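# Fold a long hose fully inside a wire tray

## Task

Put the entire hose in the wire tray, doubling its extra length back within the tray because the hose is longer than the tray. Nothing of the hose may poke out through the tray's sides, beyond either end, or rise more than a few millimetres over the top wires. The robot must not tip over or finish leaning, or the task fails.

## Robot and tools

ROBOT. TidyBot++: a base 0.54 m long, 0.50 m wide and 0.38 m high on four powered casters, carrying one seven-joint arm with a two-finger gripper. The arm's shoulder sits 0.12 m ahead of the base centre and 0.68 m above the floor. Segments: upper arm 0.42 m, forearm 0.31 m, hand 0.31 m to the hand point. The arm starts folded, hand pointing down, reaching up to 0.08 m past the base front. Cameras: base_camera, fixed on the base and looking forward (644x364), and wrist_camera, a fisheye (644x476) that looks along the hand.

FRAMES. All positions are metres. Base frame: origin on the floor below the base centre, x forward, y left, z up. hand_pose is the point between the finger pads, in this frame; its z axis runs out along the fingers and the fingers open along its y axis. The odometry frame is the base frame as it was when the scene began; base_odometry counts wheel rotation (slip counts as travel), heading in rad, positive to the left, -3.142 to 3.142. base_tilt is in degrees, forward and right positive; about 1 degree of bias.

move. One action per call, made of any of "base", "joints", "target", plus optional "speeds", "cameras" and "blocking"; its motions start together.
- base: an object of offsets from where the base now is, along its current axes. translate_m: metres, forward positive, -2 to 2. strafe_m: metres, left positive, -2 to 2. rotate_rad: radians, counter-clockwise from above positive, -6.3 to 6.3.
- joints: an object of absolute targets by name, radians. joint_1_rad (any angle; positive turns the arm clockwise from above, opposite to heading), joint_2_rad -2.249 to 2.249 (shoulder, 0 = upper arm vertical), joint_3_rad any, joint_4_rad -2.579 to 2.579 (elbow, 0 = straight), joint_5_rad any, joint_6_rad -2.099 to 2.099 (wrist), joint_7_rad any (with hand down, positive is counter-clockwise from above). gripper_pos 0 (open, about 85 mm between pads) to 1 (closed); gap is roughly 85 x (1 - gripper_pos) mm. Unlimited joints take the shorter way, so send steps below half a turn.
- target: one list of seven numbers [x, y, z, qw, qx, qy, qz], an absolute hand pose in the base frame (metres, then unit quaternion). Alongside it, joints may contain only gripper_pos.
- speeds: caps for this action only: translate_m and strafe_m 0.05 to 0.5 m/s, rotate_rad 0.1 to 1.57 rad/s. When translating and strafing together, give one speed under a single key.
- cameras: list of base_camera, wrist_camera or all; [] gives no images. blocking: true (default) returns when everything is still; false returns within about 0.5 s while motion continues.
An unknown key makes a call invalid; an out-of-range value gets it refused. A refused move or wait, or a stop you did not order, cancels the later move, wait and finished_scene calls of the same reply.

wait(seconds 0 to 10, cameras): no new command; returns the state and images. stop(cameras): brakes all running motions. zoom_image(camera, region [x0, y0, x1, y1] in pixels, at most 504x504): enlarges part of that camera's latest image. read_manual(section "licences"): licence texts only. finished_scene(scene): ends the current scene, given by its number; irreversible, and the hose must stay in place without the robot.

RESULTS. pictures lists image order. move reports done or the worst status. base_status, joint_status and hand_status use: done, moving, off_target (resting away from target, possibly still pushing), stopped, contact_stop, time_out, not_followed, torque_fault, limit_stop_at_motor_heat. hand_status is done within 10 mm and 2 degrees; most hand moves end off_target within about 3 cm. hand_target is where the commanded joints would put the hand. joint_positions are readings; motor_effort is percent of maximum torque, signed, with the last action's peak in brackets. on_its_own lists uncommanded behaviour. Warnings: "joint command not followed" (self-collision check, with "cause:"), "pose unreachable", "ARM HIT", MOTOR HOT, OVER-TEMPERATURE FAULT.

HANDLING TIPS. To correct the hand, add (wanted position minus hand_pose) to your last target's x, y, z. To hold still after a target, resend hand_target, not hand_pose. Held loads make the arm sag. Never command a joint to its own reading while holding something. Hand-down reach tops out near 0.94 m above the floor, close to the base. Closed fingertips reach about 20 mm beyond the hand point, so keep clear of the floor. Poses low and close in front of the base while pointing forward can fail or strike the base; the arm does not avoid obstacles and keeps pushing if blocked. An unreachable pose wanders up to 10 s and ends time_out. Small repeated steps may not move a joint because of friction; a descending grasped object stops sinking in hand_pose when it touches down.

AVOID. Dropping the hose or releasing it while it moves, slams, hard hits, pushes into the tray or furniture, and squeezing hard on a part still resting on something. A raised arm snagged while the base drives or turns, or a stretched arm swung sideways, can tip the robot; back away or pull the arm in to straighten a lean. Excessive joint torque triggers a 10 s torque fault; long stretched-out holds overheat motors. Drive and turn gently; blocked bases push hard until time_out.

Each tool is called after ">>>" by a JSON object that holds its "name" and its "arguments".

## Session

>>> {"name": "move", "arguments": {}}

Scene clock: 0.00 s.
base_odometry: x=+0.000 y=+0.000 heading=+0.000
base_tilt: forward=-0.7 right=+0.1
base_status: not commanded
joint_positions: joint_1_rad=-0.005 joint_2_rad=-0.357 joint_3_rad=+3.186 joint_4_rad=-2.495 joint_5_rad=-0.034 joint_6_rad=-0.876 joint_7_rad=+1.609 gripper_pos=+0.000
joint_status: not commanded
motor_effort: joint_1_rad=-1 joint_2_rad=+0 joint_3_rad=+0 joint_4_rad=+15 joint_5_rad=+0 joint_6_rad=+1 joint_7_rad=+0
hand_pose: x=+0.2773 y=+0.0050 z=+0.5987 quat_wxyz=(-0.019, +0.998, -0.009, +0.064) (m; base frame)
hand_target: x=+0.2760 y=+0.0050 z=+0.5977 quat_wxyz=(-0.019, +0.998, -0.009, +0.063) (m; base frame)
hand_status: not commanded
pictures: base_camera, wrist_camera

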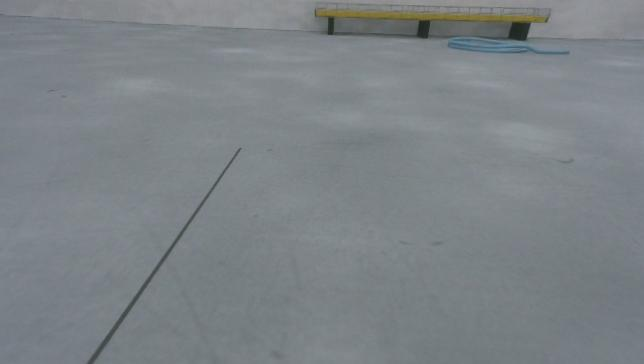

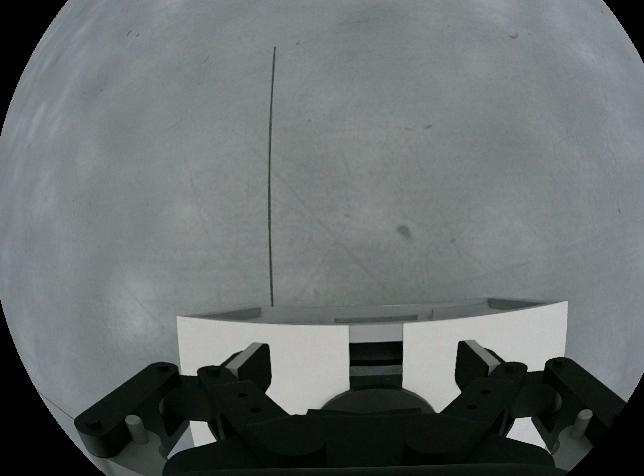

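>>> {"name": "zoom_image", "arguments": {"camera": "base_camera", "region": [300, 0, 600, 70]}}

Scaled by 1.680.

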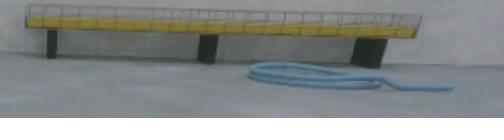

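>>> {"name": "move", "arguments": {"base": {"translate_m": 0.9, "strafe_m": -0.8}}}

Scene clock: 8.90 s.
move: done
base_odometry: x=+0.900 y=-0.800 heading=+0.000
base_tilt: forward=-0.7 right=+0.0
base_status: done
joint_positions: joint_1_rad=-0.005 joint_2_rad=-0.357 joint_3_rad=+3.186 joint_4_rad=-2.495 joint_5_rad=-0.034 joint_6_rad=-0.876 joint_7_rad=+1.609 gripper_pos=+0.000
joint_status: not commanded
motor_effort: joint_1_rad=+0(1) joint_2_rad=-1(2) joint_3_rad=-1(2) joint_4_rad=+16(16) joint_5_rad=+0(1) joint_6_rad=+1(2) joint_7_rad=+0(1)
hand_pose: x=+0.2773 y=+0.0050 z=+0.5987 quat_wxyz=(-0.019, +0.998, -0.009, +0.064) (m; base frame)
hand_target: x=+0.2760 y=+0.0050 z=+0.5977 quat_wxyz=(-0.019, +0.998, -0.009, +0.063) (m; base frame)
hand_status: not commanded
pictures: base_camera, wrist_camera

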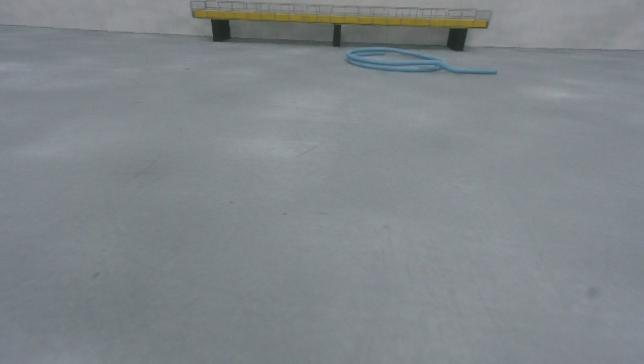

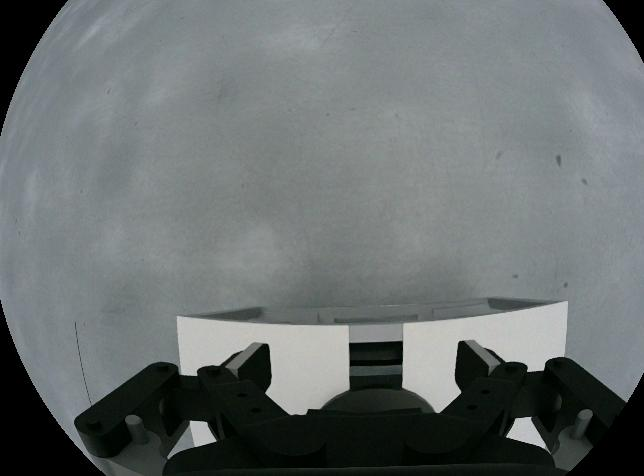

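>>> {"name": "move", "arguments": {"base": {"translate_m": 1.3, "strafe_m": -0.3}}}

>>> {"name": "zoom_image", "arguments": {"camera": "base_camera", "region": [140, 0, 640, 250]}}

Scene clock: 30.87 s.
move: done
base_odometry: x=+2.200 y=-1.100 heading=+0.000
base_tilt: forward=-0.7 right=+0.1
base_status: done
joint_positions: joint_1_rad=-0.005 joint_2_rad=-0.356 joint_3_rad=+3.186 joint_4_rad=-2.495 joint_5_rad=-0.034 joint_6_rad=-0.876 joint_7_rad=+1.609 gripper_pos=+0.000
joint_status: not commanded
motor_effort: joint_1_rad=-1(1) joint_2_rad=+0(3) joint_3_rad=+0(1) joint_4_rad=+16(17) joint_5_rad=+0(1) joint_6_rad=+1(2) joint_7_rad=+1(1)
hand_pose: x=+0.2773 y=+0.0050 z=+0.5987 quat_wxyz=(-0.019, +0.998, -0.009, +0.064) (m; base frame)
hand_target: x=+0.2760 y=+0.0050 z=+0.5977 quat_wxyz=(-0.019, +0.998, -0.009, +0.063) (m; base frame)
hand_status: not commanded
pictures: base_camera, wrist_camera

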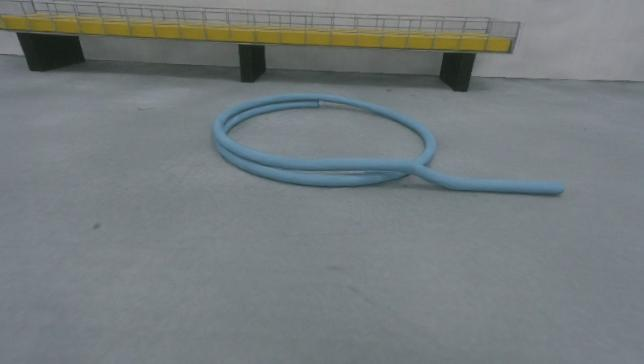

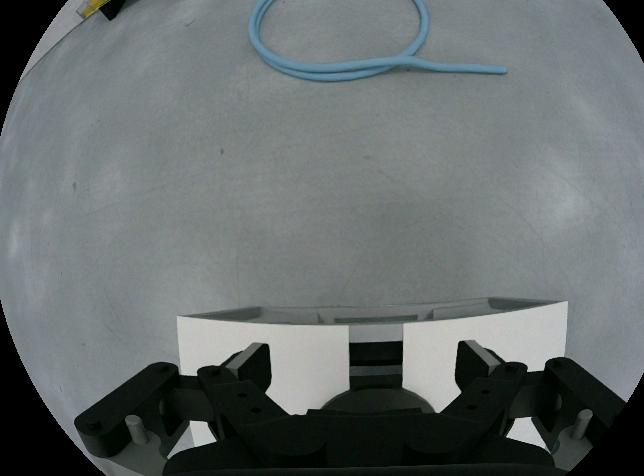

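Scaled by 1.008.

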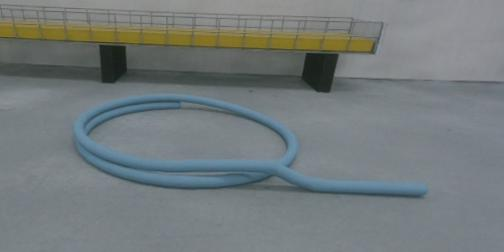

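>>> {"name": "move", "arguments": {"target": [0.55, 0.0, 0.85, 0, 0.94, 0, 0.342]}}

Scene clock: 42.87 s.
move: done
base_odometry: x=+2.200 y=-1.100 heading=+0.000
base_tilt: forward=-0.6 right=+0.1
base_status: not commanded
joint_positions: joint_1_rad=-0.005 joint_2_rad=-0.215 joint_3_rad=+3.177 joint_4_rad=-1.793 joint_5_rad=-0.031 joint_6_rad=-0.876 joint_7_rad=+1.609 gripper_pos=+0.000
joint_status: not commanded
motor_effort: joint_1_rad=+0(1) joint_2_rad=-11(11) joint_3_rad=+0(1) joint_4_rad=+20(21) joint_5_rad=+0(1) joint_6_rad=+5(5) joint_7_rad=+0(1)
hand_pose: x=+0.5416 y=-0.0048 z=+0.8501 quat_wxyz=(-0.007, +0.941, -0.002, +0.337) (m; base frame)
hand_target: x=+0.5500 y=+0.0000 z=+0.8500 quat_wxyz=(+0.000, +0.940, +0.000, +0.342) (m; base frame)
hand_status: done (0.010 m and 1.0 deg from the pose sent, 0.371 m and 32.8 deg at the start)
pictures: base_camera, wrist_camera

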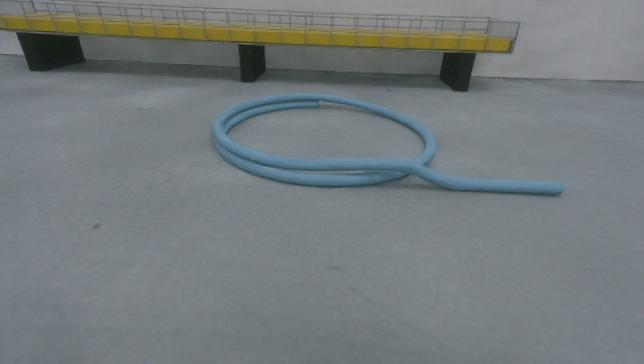

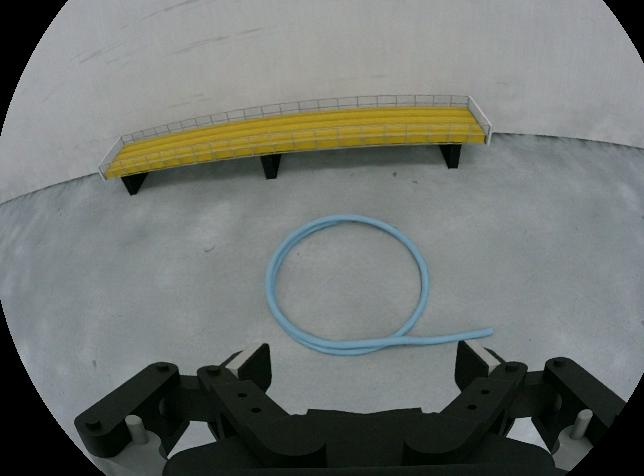

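>>> {"name": "zoom_image", "arguments": {"camera": "wrist_camera", "region": [90, 80, 510, 370]}}

>>> {"name": "zoom_image", "arguments": {"camera": "wrist_camera", "region": [400, 80, 510, 170]}}

Scaled by 1.200.

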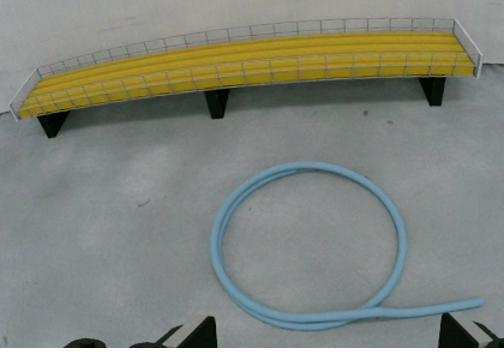

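Scaled by 4.582.

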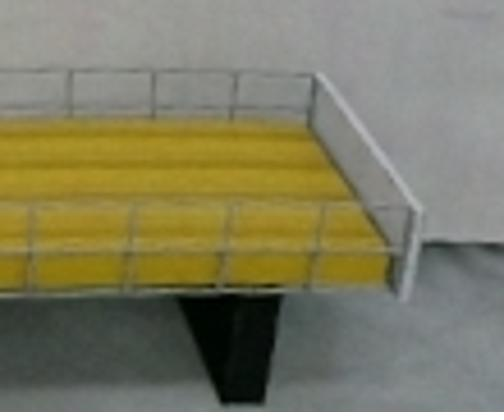

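>>> {"name": "move", "arguments": {"target": [0.72, -0.40, 0.33, 0, 0.7071, 0.7071, 0]}}

Scene clock: 80.63 s.
move: off_target
base_odometry: x=+2.200 y=-1.100 heading=+0.000
base_tilt: forward=-0.6 right=+0.1
base_status: not commanded
joint_positions: joint_1_rad=+0.589 joint_2_rad=+1.480 joint_3_rad=+3.062 joint_4_rad=-0.371 joint_5_rad=+0.067 joint_6_rad=-1.253 joint_7_rad=+3.639 gripper_pos=+0.000
joint_status: not commanded
motor_effort: joint_1_rad=-1(3) joint_2_rad=-54(57) joint_3_rad=-2(3) joint_4_rad=+16(22) joint_5_rad=+1(1) joint_6_rad=+0(6) joint_7_rad=+0(1)
hand_pose: x=+0.7367 y=-0.3944 z=+0.3229 quat_wxyz=(+0.017, +0.730, +0.683, +0.012) (m; base frame)
hand_target: x=+0.7200 y=-0.4000 z=+0.3300 quat_wxyz=(+0.000, +0.707, +0.707, +0.000) (m; base frame)
hand_status: off_target (0.019 m and 4.5 deg from the pose sent, 0.677 m and 96.8 deg at the start)
pictures: base_camera, wrist_camera

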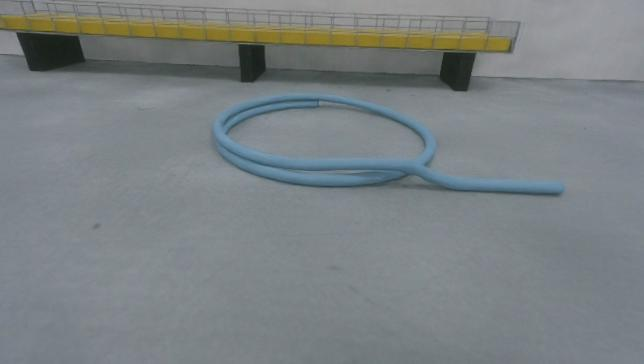

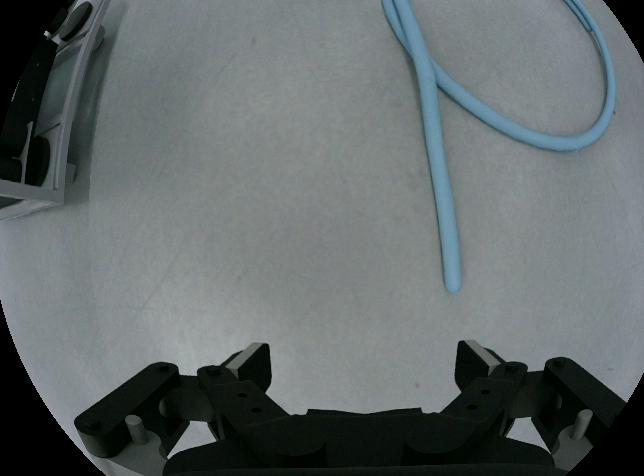

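>>> {"name": "move", "arguments": {"target": [0.83, -0.40, 0.18, 0, 0.7071, 0.7071, 0]}}

Scene clock: 90.67 s.
move: off_target
base_odometry: x=+2.200 y=-1.100 heading=+0.000
base_tilt: forward=-0.6 right=+0.2
base_status: not commanded
joint_positions: joint_1_rad=+0.574 joint_2_rad=+1.652 joint_3_rad=+3.259 joint_4_rad=-0.368 joint_5_rad=-0.072 joint_6_rad=-1.175 joint_7_rad=+3.616 gripper_pos=+0.000
joint_status: not commanded
motor_effort: joint_1_rad=+0(2) joint_2_rad=-53(58) joint_3_rad=-1(3) joint_4_rad=+15(17) joint_5_rad=+1(1) joint_6_rad=-1(1) joint_7_rad=+1(1)
hand_pose: x=+0.6799 y=-0.3960 z=+0.2000 quat_wxyz=(-0.019, +0.748, +0.662, -0.032) (m; base frame)
hand_target: x=+0.7067 y=-0.3946 z=+0.2082 quat_wxyz=(+0.011, +0.766, +0.642, -0.017) (m; base frame)
hand_status: off_target (0.151 m and 8.2 deg from the pose sent, 0.171 m and 4.5 deg at the start)
pictures: base_camera, wrist_camera

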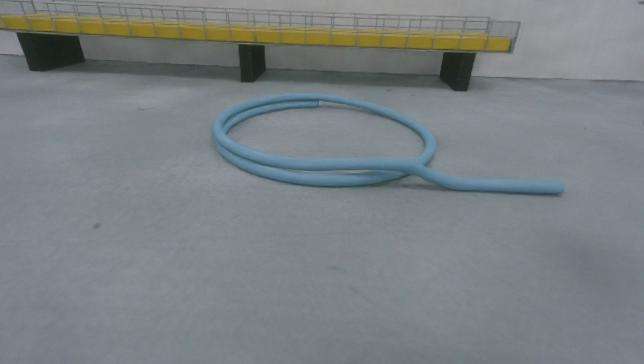

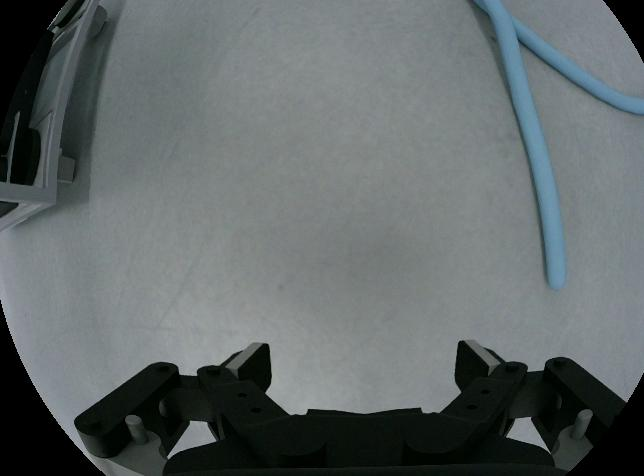

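>>> {"name": "move", "arguments": {"target": [0.60, 0, 0.20, 0, 0.7071, 0.7071, 0], "base": {"translate_m": 0.26, "strafe_m": -0.42}}}

Scene clock: 96.80 s.
move: off_target
base_odometry: x=+2.461 y=-1.520 heading=+0.000
base_tilt: forward=-0.6 right=+0.2
base_status: done
joint_positions: joint_1_rad=+0.155 joint_2_rad=+1.294 joint_3_rad=+2.948 joint_4_rad=-1.606 joint_5_rad=+0.642 joint_6_rad=-0.379 joint_7_rad=+2.631 gripper_pos=+0.000
joint_status: not commanded
motor_effort: joint_1_rad=-1(4) joint_2_rad=-40(55) joint_3_rad=-4(6) joint_4_rad=+4(17) joint_5_rad=+1(2) joint_6_rad=-1(2) joint_7_rad=+0(1)
hand_pose: x=+0.5800 y=-0.0226 z=+0.1889 quat_wxyz=(-0.012, +0.704, +0.709, -0.034) (m; base frame)
hand_target: x=+0.6000 y=+0.0000 z=+0.2000 quat_wxyz=(+0.000, +0.707, +0.707, +0.000) (m; base frame)
hand_status: off_target (0.032 m and 4.1 deg from the pose sent, 0.404 m and 8.2 deg at the start)
pictures: base_camera, wrist_camera

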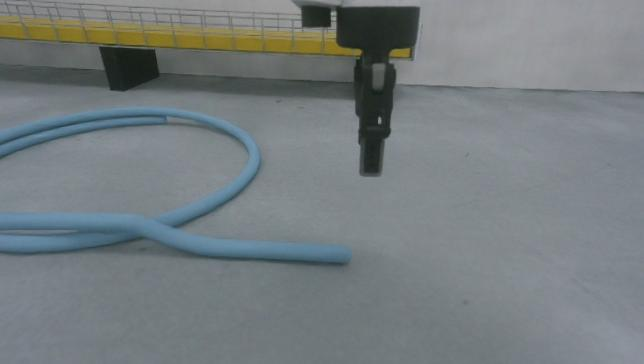

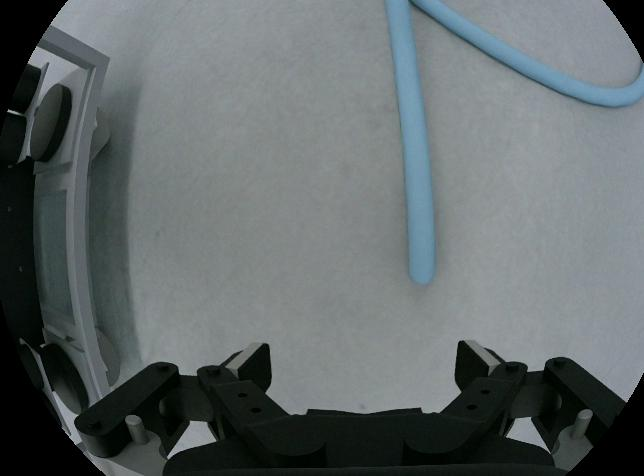

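>>> {"name": "move", "arguments": {"target": [0.65, 0.055, 0.10, 0, 0.7071, 0.7071, 0]}}

Scene clock: 101.67 s.
move: off_target
base_odometry: x=+2.461 y=-1.520 heading=+0.000
base_tilt: forward=-0.7 right=+0.1
base_status: not commanded
joint_positions: joint_1_rad=+0.037 joint_2_rad=+1.539 joint_3_rad=+2.943 joint_4_rad=-1.263 joint_5_rad=+0.605 joint_6_rad=-0.382 joint_7_rad=+2.629 gripper_pos=+0.000
joint_status: not commanded
motor_effort: joint_1_rad=+0(2) joint_2_rad=-44(45) joint_3_rad=-5(6) joint_4_rad=+6(6) joint_5_rad=+1(1) joint_6_rad=+0(1) joint_7_rad=+0(1)
hand_pose: x=+0.6523 y=+0.0359 z=+0.0961 quat_wxyz=(+0.013, +0.699, +0.715, +0.002) (m; base frame)
hand_target: x=+0.6500 y=+0.0550 z=+0.1000 quat_wxyz=(+0.000, +0.707, +0.707, +0.000) (m; base frame)
hand_status: off_target (0.020 m and 2.0 deg from the pose sent, 0.137 m and 4.1 deg at the start)
pictures: base_camera, wrist_camera

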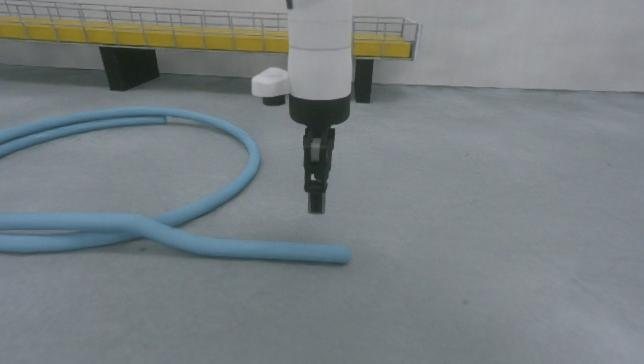

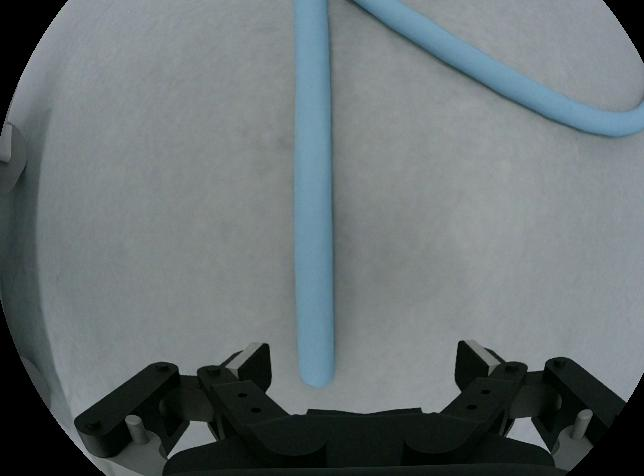

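>>> {"name": "move", "arguments": {"target": [0.625, 0.055, 0.045, 0, 0.7071, 0.7071, 0]}}

Scene clock: 106.30 s.
move: off_target
base_odometry: x=+2.461 y=-1.520 heading=+0.000
base_tilt: forward=-0.7 right=+0.1
base_status: not commanded
joint_positions: joint_1_rad=+0.022 joint_2_rad=+1.655 joint_3_rad=+2.943 joint_4_rad=-1.230 joint_5_rad=+0.605 joint_6_rad=-0.364 joint_7_rad=+2.626 gripper_pos=+0.000
joint_status: not commanded
motor_effort: joint_1_rad=+0(1) joint_2_rad=-42(46) joint_3_rad=-6(6) joint_4_rad=+4(7) joint_5_rad=+1(1) joint_6_rad=-1(1) joint_7_rad=+0(1)
hand_pose: x=+0.6053 y=+0.0472 z=+0.0400 quat_wxyz=(-0.016, +0.697, +0.717, -0.018) (m; base frame)
hand_target: x=+0.6250 y=+0.0550 z=+0.0450 quat_wxyz=(+0.000, +0.707, +0.707, +0.000) (m; base frame)
hand_status: off_target (0.022 m and 3.2 deg from the pose sent, 0.061 m and 2.0 deg at the start)
pictures: base_camera, wrist_camera

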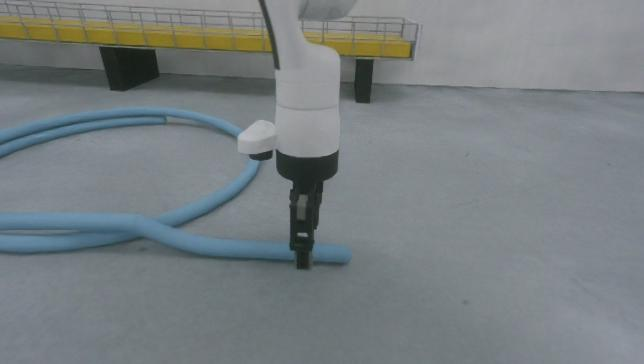

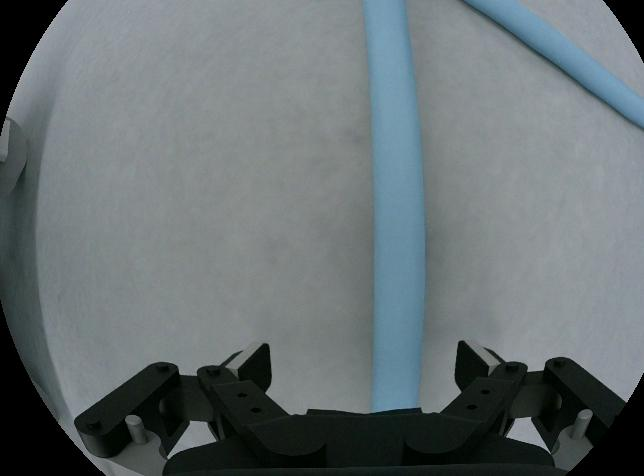

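>>> {"name": "move", "arguments": {"target": [0.642, 0.055, 0.028, 0, 0.7071, 0.7071, 0]}}

Scene clock: 110.93 s.
move: off_target
base_odometry: x=+2.461 y=-1.520 heading=+0.000
base_tilt: forward=-0.7 right=+0.1
base_status: not commanded
joint_positions: joint_1_rad=+0.022 joint_2_rad=+1.692 joint_3_rad=+2.943 joint_4_rad=-1.111 joint_5_rad=+0.595 joint_6_rad=-0.366 joint_7_rad=+2.626 gripper_pos=+0.000
joint_status: not commanded
motor_effort: joint_1_rad=-1(1) joint_2_rad=-44(44) joint_3_rad=-5(5) joint_4_rad=+6(6) joint_5_rad=+1(1) joint_6_rad=+0(1) joint_7_rad=+0(1)
hand_pose: x=+0.6517 y=+0.0434 z=+0.0313 quat_wxyz=(+0.012, +0.708, +0.706, +0.008) (m; base frame)
hand_target: x=+0.6420 y=+0.0550 z=+0.0280 quat_wxyz=(+0.000, +0.707, +0.707, +0.000) (m; base frame)
hand_status: off_target (0.015 m and 1.7 deg from the pose sent, 0.039 m and 3.2 deg at the start)
pictures: base_camera, wrist_camera

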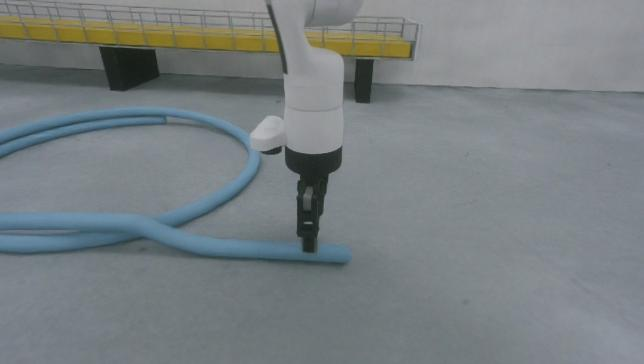

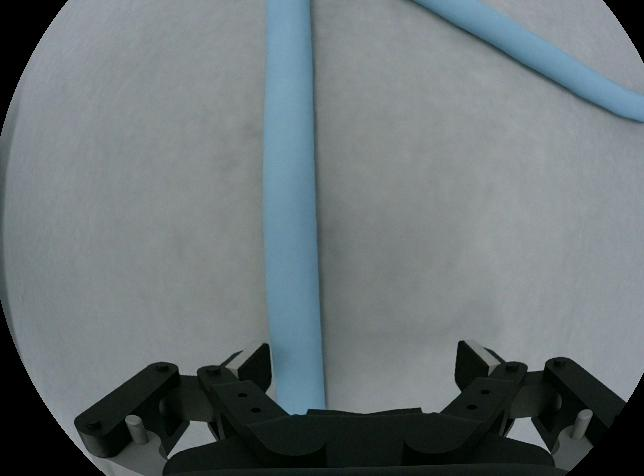

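>>> {"name": "move", "arguments": {"target": [0.630, 0.055, 0.028, 0, 0.7071, 0.7071, 0]}}

Scene clock: 114.77 s.
move: done
base_odometry: x=+2.461 y=-1.520 heading=+0.000
base_tilt: forward=-0.7 right=+0.1
base_status: not commanded
joint_positions: joint_1_rad=+0.022 joint_2_rad=+1.695 joint_3_rad=+2.943 joint_4_rad=-1.146 joint_5_rad=+0.595 joint_6_rad=-0.364 joint_7_rad=+2.626 gripper_pos=+0.000
joint_status: not commanded
motor_effort: joint_1_rad=+0(1) joint_2_rad=-43(44) joint_3_rad=-5(5) joint_4_rad=+5(7) joint_5_rad=+1(1) joint_6_rad=-1(1) joint_7_rad=+0(1)
hand_pose: x=+0.6293 y=+0.0454 z=+0.0261 quat_wxyz=(-0.001, +0.706, +0.708, -0.004) (m; base frame)
hand_target: x=+0.6300 y=+0.0550 z=+0.0280 quat_wxyz=(+0.000, +0.707, +0.707, +0.000) (m; base frame)
hand_status: done (0.010 m and 0.5 deg from the pose sent, 0.025 m and 1.7 deg at the start)
pictures: base_camera, wrist_camera

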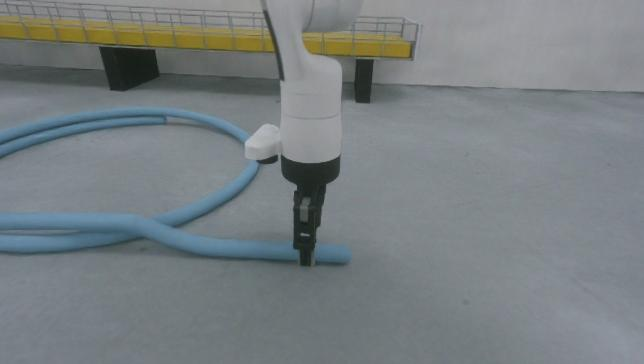

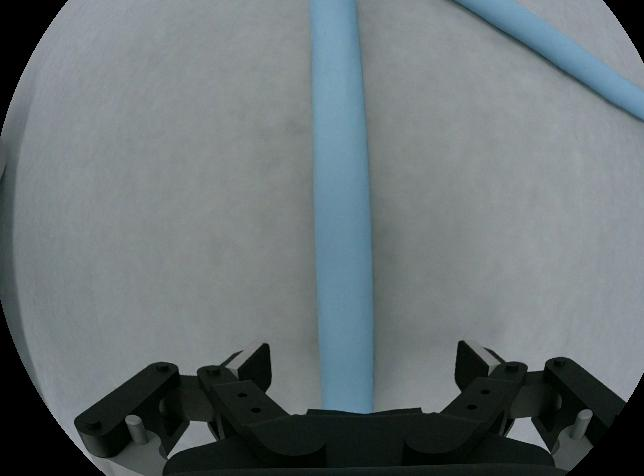

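>>> {"name": "move", "arguments": {"joints": {"gripper_pos": 0.85}}}

>>> {"name": "move", "arguments": {"target": [0.60, 0.055, 0.13, 0, 0.7071, 0.7071, 0]}}

Scene clock: 117.43 s.
move: off_target
base_odometry: x=+2.461 y=-1.520 heading=+0.000
base_tilt: forward=-0.7 right=+0.1
base_status: not commanded
joint_positions: joint_1_rad=+0.022 joint_2_rad=+1.694 joint_3_rad=+2.943 joint_4_rad=-1.146 joint_5_rad=+0.595 joint_6_rad=-0.364 joint_7_rad=+2.626 gripper_pos=+0.769
joint_status: gripper_pos off_target (ended at +0.769, target +0.850)
motor_effort: joint_1_rad=+0(1) joint_2_rad=-42(43) joint_3_rad=-5(5) joint_4_rad=+5(7) joint_5_rad=+1(1) joint_6_rad=+0(2) joint_7_rad=+0(1)
hand_pose: x=+0.6295 y=+0.0454 z=+0.0265 quat_wxyz=(-0.001, +0.706, +0.708, -0.004) (m; base frame)
hand_target: x=+0.6300 y=+0.0550 z=+0.0280 quat_wxyz=(+0.000, +0.707, +0.707, +0.000) (m; base frame)
hand_status: not commanded
pictures: base_camera, wrist_camera

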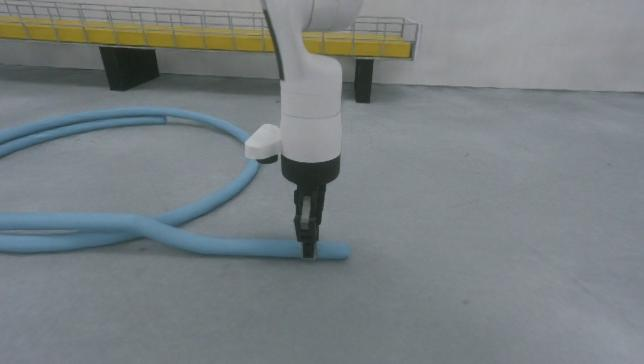

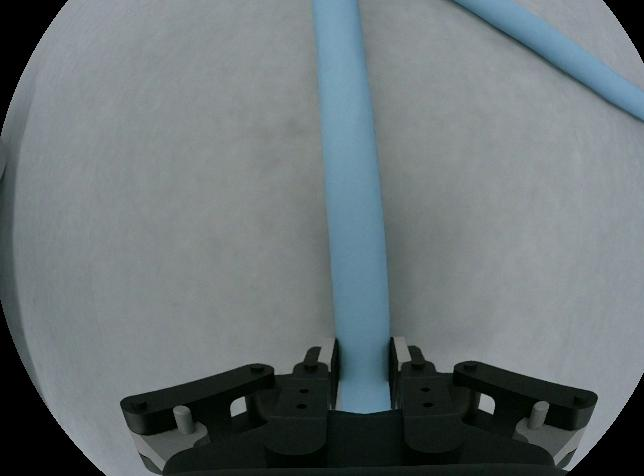

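Scene clock: 118.90 s.
move: off_target
base_odometry: x=+2.461 y=-1.520 heading=+0.000
base_tilt: forward=-0.6 right=+0.2
base_status: not commanded
joint_positions: joint_1_rad=+0.019 joint_2_rad=+1.446 joint_3_rad=+2.949 joint_4_rad=-1.484 joint_5_rad=+0.636 joint_6_rad=-0.322 joint_7_rad=+2.525 gripper_pos=+0.769
joint_status: not commanded
motor_effort: joint_1_rad=-1(2) joint_2_rad=-42(45) joint_3_rad=-5(7) joint_4_rad=+3(6) joint_5_rad=+1(1) joint_6_rad=+0(1) joint_7_rad=+0(1)
hand_pose: x=+0.5879 y=+0.0524 z=+0.1241 quat_wxyz=(-0.017, +0.704, +0.710, -0.016) (m; base frame)
hand_target: x=+0.6000 y=+0.0550 z=+0.1300 quat_wxyz=(+0.000, +0.707, +0.707, +0.000) (m; base frame)
hand_status: off_target (0.014 m and 2.7 deg from the pose sent, 0.108 m and 0.5 deg at the start)
pictures: base_camera, wrist_camera

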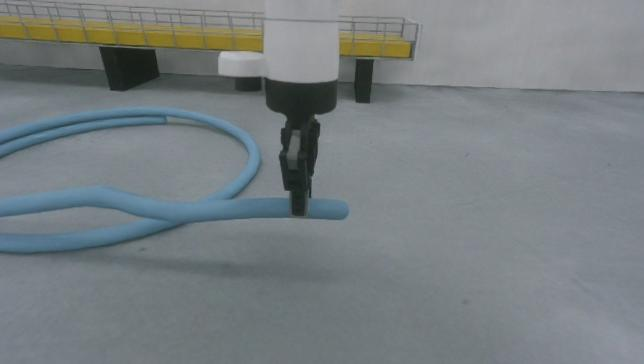

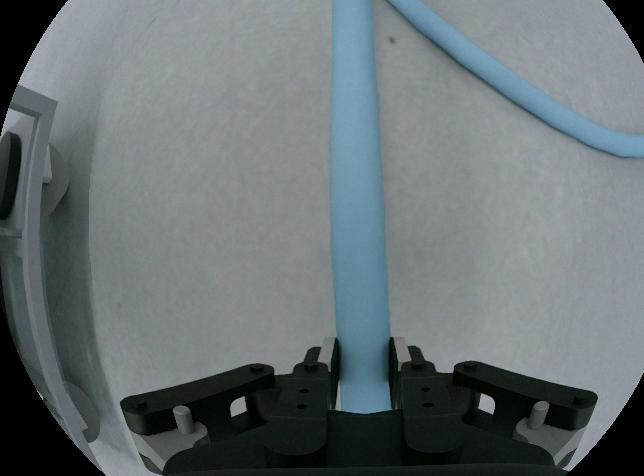

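>>> {"name": "move", "arguments": {"base": {"strafe_m": -1.9, "translate_m": 0.35}, "speeds": {"strafe_m": 0.25}}}

Scene clock: 138.87 s.
move: done
base_odometry: x=+2.811 y=-3.420 heading=+0.001
base_tilt: forward=-0.7 right=+0.1
base_status: done
joint_positions: joint_1_rad=-0.001 joint_2_rad=+1.446 joint_3_rad=+2.954 joint_4_rad=-1.487 joint_5_rad=+0.637 joint_6_rad=-0.314 joint_7_rad=+2.523 gripper_pos=+0.769
joint_status: not commanded
motor_effort: joint_1_rad=+1(3) joint_2_rad=-42(43) joint_3_rad=-3(5) joint_4_rad=+4(5) joint_5_rad=+1(2) joint_6_rad=-2(2) joint_7_rad=+0(2)
hand_pose: x=+0.5865 y=+0.0594 z=+0.1234 quat_wxyz=(-0.016, +0.697, +0.716, -0.016) (m; base frame)
hand_target: x=+0.6000 y=+0.0550 z=+0.1300 quat_wxyz=(+0.000, +0.707, +0.707, +0.000) (m; base frame)
hand_status: not commanded
pictures: base_camera, wrist_camera

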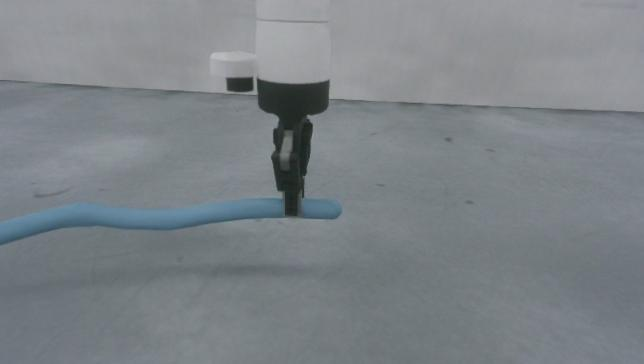

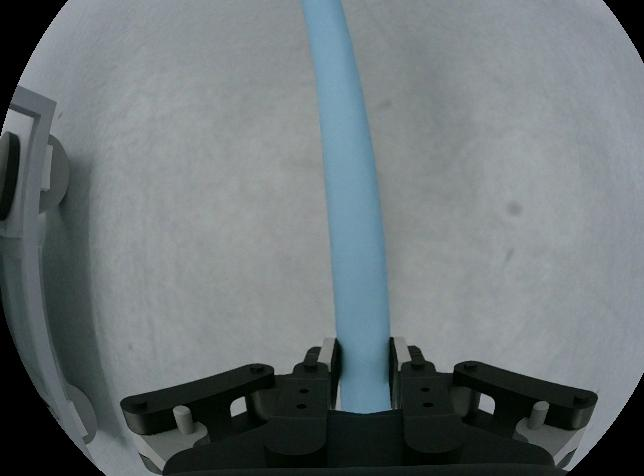

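>>> {"name": "move", "arguments": {"target": [0.62, 0.055, 0.035, 0, 0.7071, 0.7071, 0], "cameras": []}}

>>> {"name": "move", "arguments": {"joints": {"gripper_pos": 0.5}, "cameras": []}}

>>> {"name": "move", "arguments": {"target": [0.40, 0.0, 0.75, 0, 0.94, 0, 0.342], "base": {"translate_m": -0.4, "rotate_rad": 0.5}}}

Scene clock: 143.70 s.
move: off_target
base_odometry: x=+2.811 y=-3.420 heading=+0.001
base_tilt: forward=-0.7 right=+0.1
base_status: not commanded
joint_positions: joint_1_rad=-0.001 joint_2_rad=+1.670 joint_3_rad=+2.954 joint_4_rad=-1.234 joint_5_rad=+0.637 joint_6_rad=-0.314 joint_7_rad=+2.523 gripper_pos=+0.769
joint_status: not commanded
motor_effort: joint_1_rad=+2(3) joint_2_rad=-42(45) joint_3_rad=-1(4) joint_4_rad=+5(6) joint_5_rad=+1(1) joint_6_rad=-1(2) joint_7_rad=+0(1)
hand_pose: x=+0.6063 y=+0.0570 z=+0.0309 quat_wxyz=(-0.007, +0.714, +0.700, -0.006) (m; base frame)
hand_target: x=+0.6200 y=+0.0550 z=+0.0350 quat_wxyz=(+0.000, +0.707, +0.707, +0.000) (m; base frame)
hand_status: off_target (0.014 m and 1.6 deg from the pose sent, 0.095 m and 3.0 deg at the start)
pictures: none
No camera images: "cameras" was empty.

Scene clock: 144.43 s.
move: done
base_odometry: x=+2.811 y=-3.420 heading=+0.001
base_tilt: forward=-0.7 right=+0.1
base_status: not commanded
joint_positions: joint_1_rad=-0.001 joint_2_rad=+1.670 joint_3_rad=+2.955 joint_4_rad=-1.226 joint_5_rad=+0.637 joint_6_rad=-0.314 joint_7_rad=+2.523 gripper_pos=+0.500
joint_status: all done
motor_effort: joint_1_rad=-1(3) joint_2_rad=-41(42) joint_3_rad=-4(5) joint_4_rad=+4(5) joint_5_rad=+1(1) joint_6_rad=-1(2) joint_7_rad=+0(1)
hand_pose: x=+0.6110 y=+0.0568 z=+0.0314 quat_wxyz=(-0.004, +0.715, +0.700, -0.004) (m; base frame)
hand_target: x=+0.6200 y=+0.0550 z=+0.0350 quat_wxyz=(+0.000, +0.707, +0.707, +0.000) (m; base frame)
hand_status: not commanded
pictures: none
No camera images: "cameras" was empty.

Scene clock: 147.73 s.
move: off_target
base_odometry: x=+2.411 y=-3.421 heading=+0.501
base_tilt: forward=-0.8 right=+0.2
base_status: done
joint_positions: joint_1_rad=-0.016 joint_2_rad=-0.567 joint_3_rad=+3.125 joint_4_rad=-2.270 joint_5_rad=+0.042 joint_6_rad=-0.670 joint_7_rad=+1.645 gripper_pos=+0.500
joint_status: not commanded
motor_effort: joint_1_rad=-1(7) joint_2_rad=+1(46) joint_3_rad=+0(9) joint_4_rad=+21(21) joint_5_rad=+1(2) joint_6_rad=+6(7) joint_7_rad=+0(1)
hand_pose: x=+0.4209 y=+0.0032 z=+0.7718 quat_wxyz=(+0.031, +0.925, +0.060, +0.374) (m; base frame)
hand_target: x=+0.4000 y=+0.0000 z=+0.7500 quat_wxyz=(+0.000, +0.940, +0.000, +0.342) (m; base frame)
hand_status: off_target (0.030 m and 8.8 deg from the pose sent, 0.751 m and 95.8 deg at the start)
pictures: base_camera, wrist_camera

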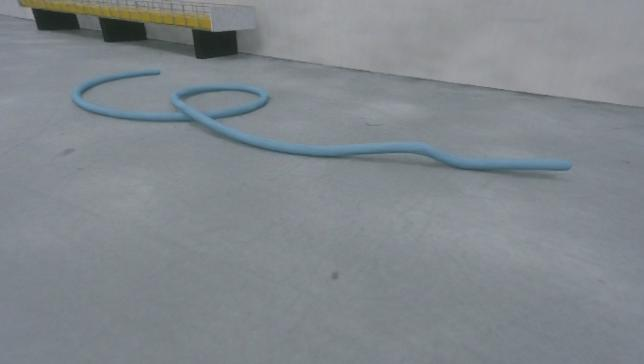

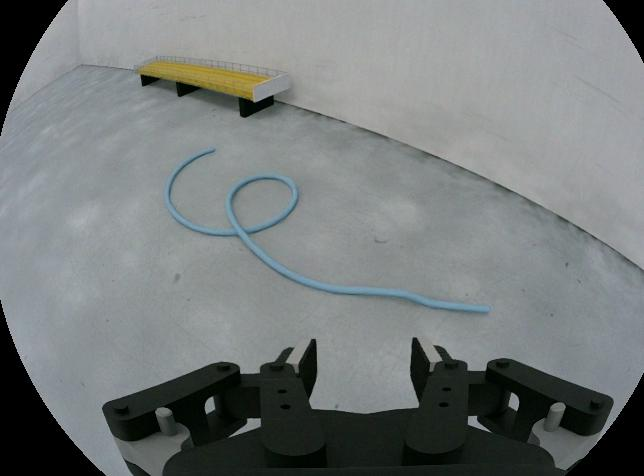

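>>> {"name": "move", "arguments": {"base": {"translate_m": 0.9, "strafe_m": 1.64, "rotate_rad": -1.3}}}

>>> {"name": "move", "arguments": {"base": {"translate_m": 0.4, "strafe_m": 0.42}}}

Scene clock: 164.77 s.
move: done
base_odometry: x=+2.413 y=-1.550 heading=-0.799
base_tilt: forward=-0.7 right=+0.2
base_status: done
joint_positions: joint_1_rad=-0.016 joint_2_rad=-0.571 joint_3_rad=+3.129 joint_4_rad=-2.271 joint_5_rad=+0.037 joint_6_rad=-0.672 joint_7_rad=+1.643 gripper_pos=+0.500
joint_status: not commanded
motor_effort: joint_1_rad=-1(1) joint_2_rad=+1(3) joint_3_rad=+0(2) joint_4_rad=+21(22) joint_5_rad=+1(1) joint_6_rad=+6(7) joint_7_rad=+0(1)
hand_pose: x=+0.4199 y=+0.0025 z=+0.7718 quat_wxyz=(+0.028, +0.925, +0.056, +0.375) (m; base frame)
hand_target: x=+0.4000 y=+0.0000 z=+0.7500 quat_wxyz=(+0.000, +0.940, +0.000, +0.342) (m; base frame)
hand_status: not commanded
pictures: base_camera, wrist_camera

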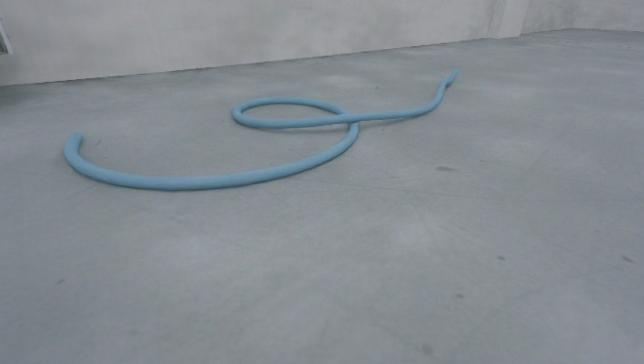

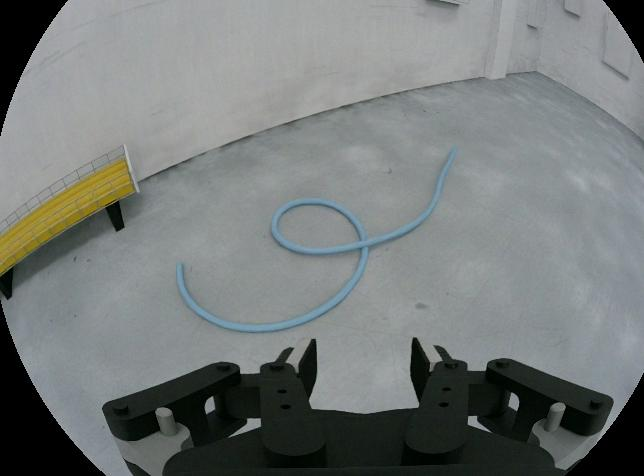

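Scene clock: 167.27 s.
move: done
base_odometry: x=+2.993 y=-1.544 heading=-0.799
base_tilt: forward=-0.7 right=+0.1
base_status: done
joint_positions: joint_1_rad=-0.016 joint_2_rad=-0.572 joint_3_rad=+3.130 joint_4_rad=-2.271 joint_5_rad=+0.037 joint_6_rad=-0.673 joint_7_rad=+1.643 gripper_pos=+0.500
joint_status: not commanded
motor_effort: joint_1_rad=-1(1) joint_2_rad=+1(3) joint_3_rad=+0(2) joint_4_rad=+20(22) joint_5_rad=+1(2) joint_6_rad=+6(6) joint_7_rad=+0(1)
hand_pose: x=+0.4196 y=+0.0023 z=+0.7719 quat_wxyz=(+0.028, +0.925, +0.055, +0.375) (m; base frame)
hand_target: x=+0.4000 y=+0.0000 z=+0.7500 quat_wxyz=(+0.000, +0.940, +0.000, +0.342) (m; base frame)
hand_status: not commanded
pictures: base_camera, wrist_camera

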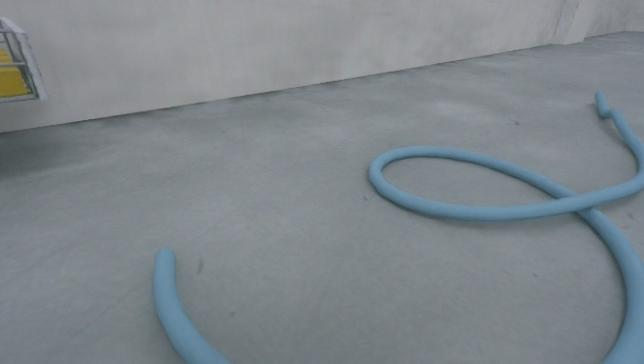

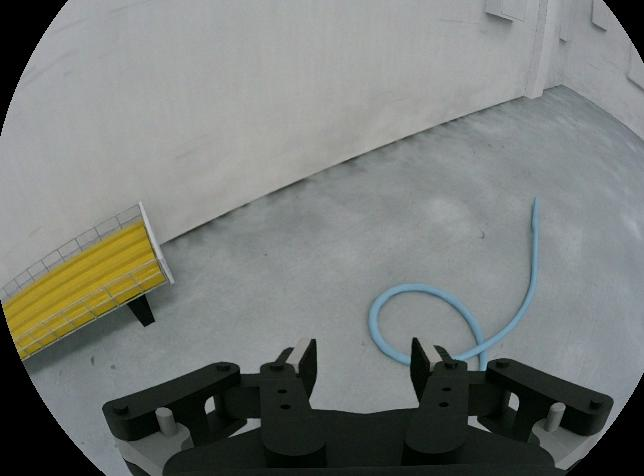

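>>> {"name": "move", "arguments": {"target": [0.54, 0.19, 0.14, 0, 0.978, 0.208, 0]}}

Scene clock: 175.17 s.
move: off_target
base_odometry: x=+2.993 y=-1.544 heading=-0.799
base_tilt: forward=-0.6 right=+0.1
base_status: not commanded
joint_positions: joint_1_rad=-0.399 joint_2_rad=+1.380 joint_3_rad=+3.130 joint_4_rad=-1.621 joint_5_rad=+0.037 joint_6_rad=-0.210 joint_7_rad=+1.622 gripper_pos=+0.500
joint_status: not commanded
motor_effort: joint_1_rad=+0(1) joint_2_rad=-39(42) joint_3_rad=-2(2) joint_4_rad=+2(21) joint_5_rad=+1(1) joint_6_rad=-1(6) joint_7_rad=+1(1)
hand_pose: x=+0.5181 y=+0.1746 z=+0.1398 quat_wxyz=(+0.004, +0.970, +0.242, -0.034) (m; base frame)
hand_target: x=+0.5400 y=+0.1900 z=+0.1400 quat_wxyz=(+0.000, +0.978, +0.208, +0.000) (m; base frame)
hand_status: off_target (0.027 m and 5.6 deg from the pose sent, 0.670 m and 47.2 deg at the start)
pictures: base_camera, wrist_camera

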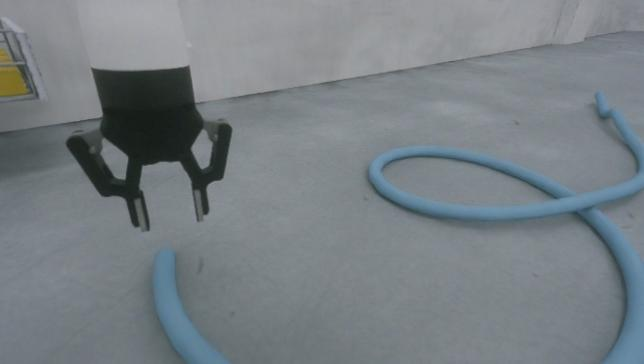

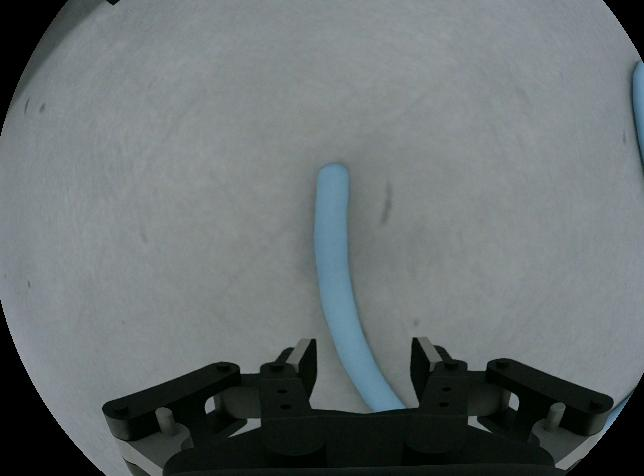

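>>> {"name": "move", "arguments": {"target": [0.565, 0.222, 0.07, 0, 0.978, 0.208, 0], "joints": {"gripper_pos": 0}}}

Scene clock: 179.37 s.
move: off_target
base_odometry: x=+2.993 y=-1.544 heading=-0.799
base_tilt: forward=-0.7 right=+0.0
base_status: not commanded
joint_positions: joint_1_rad=-0.438 joint_2_rad=+1.560 joint_3_rad=+3.130 joint_4_rad=-1.346 joint_5_rad=+0.037 joint_6_rad=-0.213 joint_7_rad=+1.593 gripper_pos=+0.000
joint_status: all done
motor_effort: joint_1_rad=+0(1) joint_2_rad=-42(44) joint_3_rad=-1(2) joint_4_rad=+4(5) joint_5_rad=+1(1) joint_6_rad=+0(1) joint_7_rad=+0(1)
hand_pose: x=+0.5703 y=+0.2179 z=+0.0697 quat_wxyz=(-0.004, +0.969, +0.246, +0.011) (m; base frame)
hand_target: x=+0.5650 y=+0.2220 z=+0.0700 quat_wxyz=(+0.000, +0.978, +0.208, +0.000) (m; base frame)
hand_status: off_target (0.007 m and 4.6 deg from the pose sent, 0.097 m and 5.6 deg at the start)
pictures: base_camera, wrist_camera

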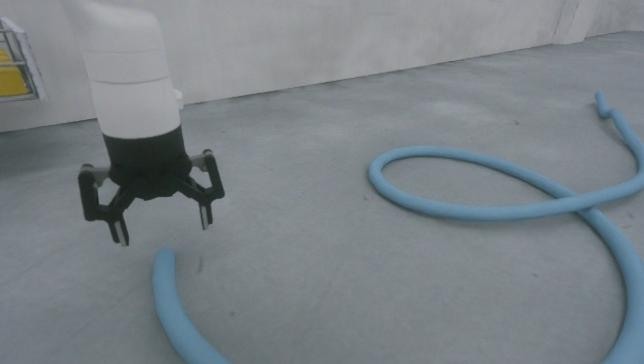

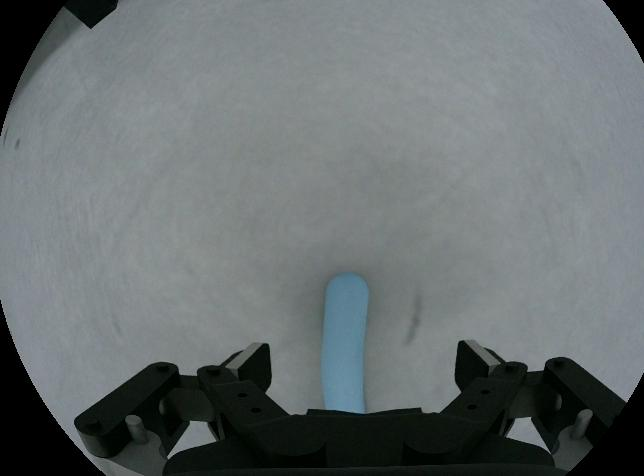

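>>> {"name": "move", "arguments": {"target": [0.535, 0.222, 0.028, 0, 0.978, 0.208, 0]}}

Scene clock: 181.97 s.
move: off_target
base_odometry: x=+2.993 y=-1.544 heading=-0.799
base_tilt: forward=-0.7 right=+0.1
base_status: not commanded
joint_positions: joint_1_rad=-0.472 joint_2_rad=+1.658 joint_3_rad=+3.130 joint_4_rad=-1.336 joint_5_rad=+0.024 joint_6_rad=-0.194 joint_7_rad=+1.583 gripper_pos=+0.000
joint_status: not commanded
motor_effort: joint_1_rad=+0(2) joint_2_rad=-40(44) joint_3_rad=-2(3) joint_4_rad=+3(5) joint_5_rad=+1(1) joint_6_rad=-1(1) joint_7_rad=+0(1)
hand_pose: x=+0.5179 y=+0.2116 z=+0.0236 quat_wxyz=(+0.002, +0.968, +0.251, -0.023) (m; base frame)
hand_target: x=+0.5350 y=+0.2220 z=+0.0280 quat_wxyz=(+0.000, +0.978, +0.208, +0.000) (m; base frame)
hand_status: off_target (0.020 m and 5.7 deg from the pose sent, 0.055 m and 4.6 deg at the start)
pictures: base_camera, wrist_camera

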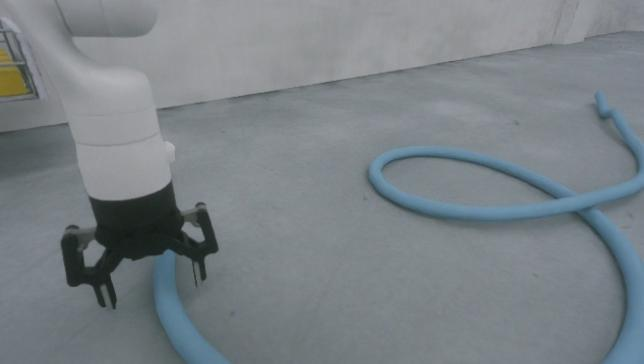

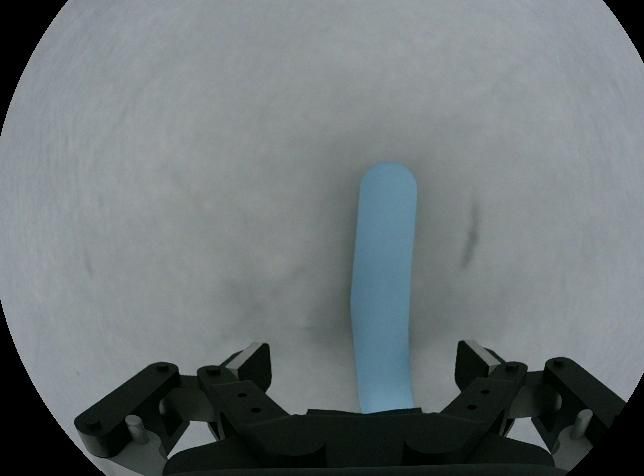

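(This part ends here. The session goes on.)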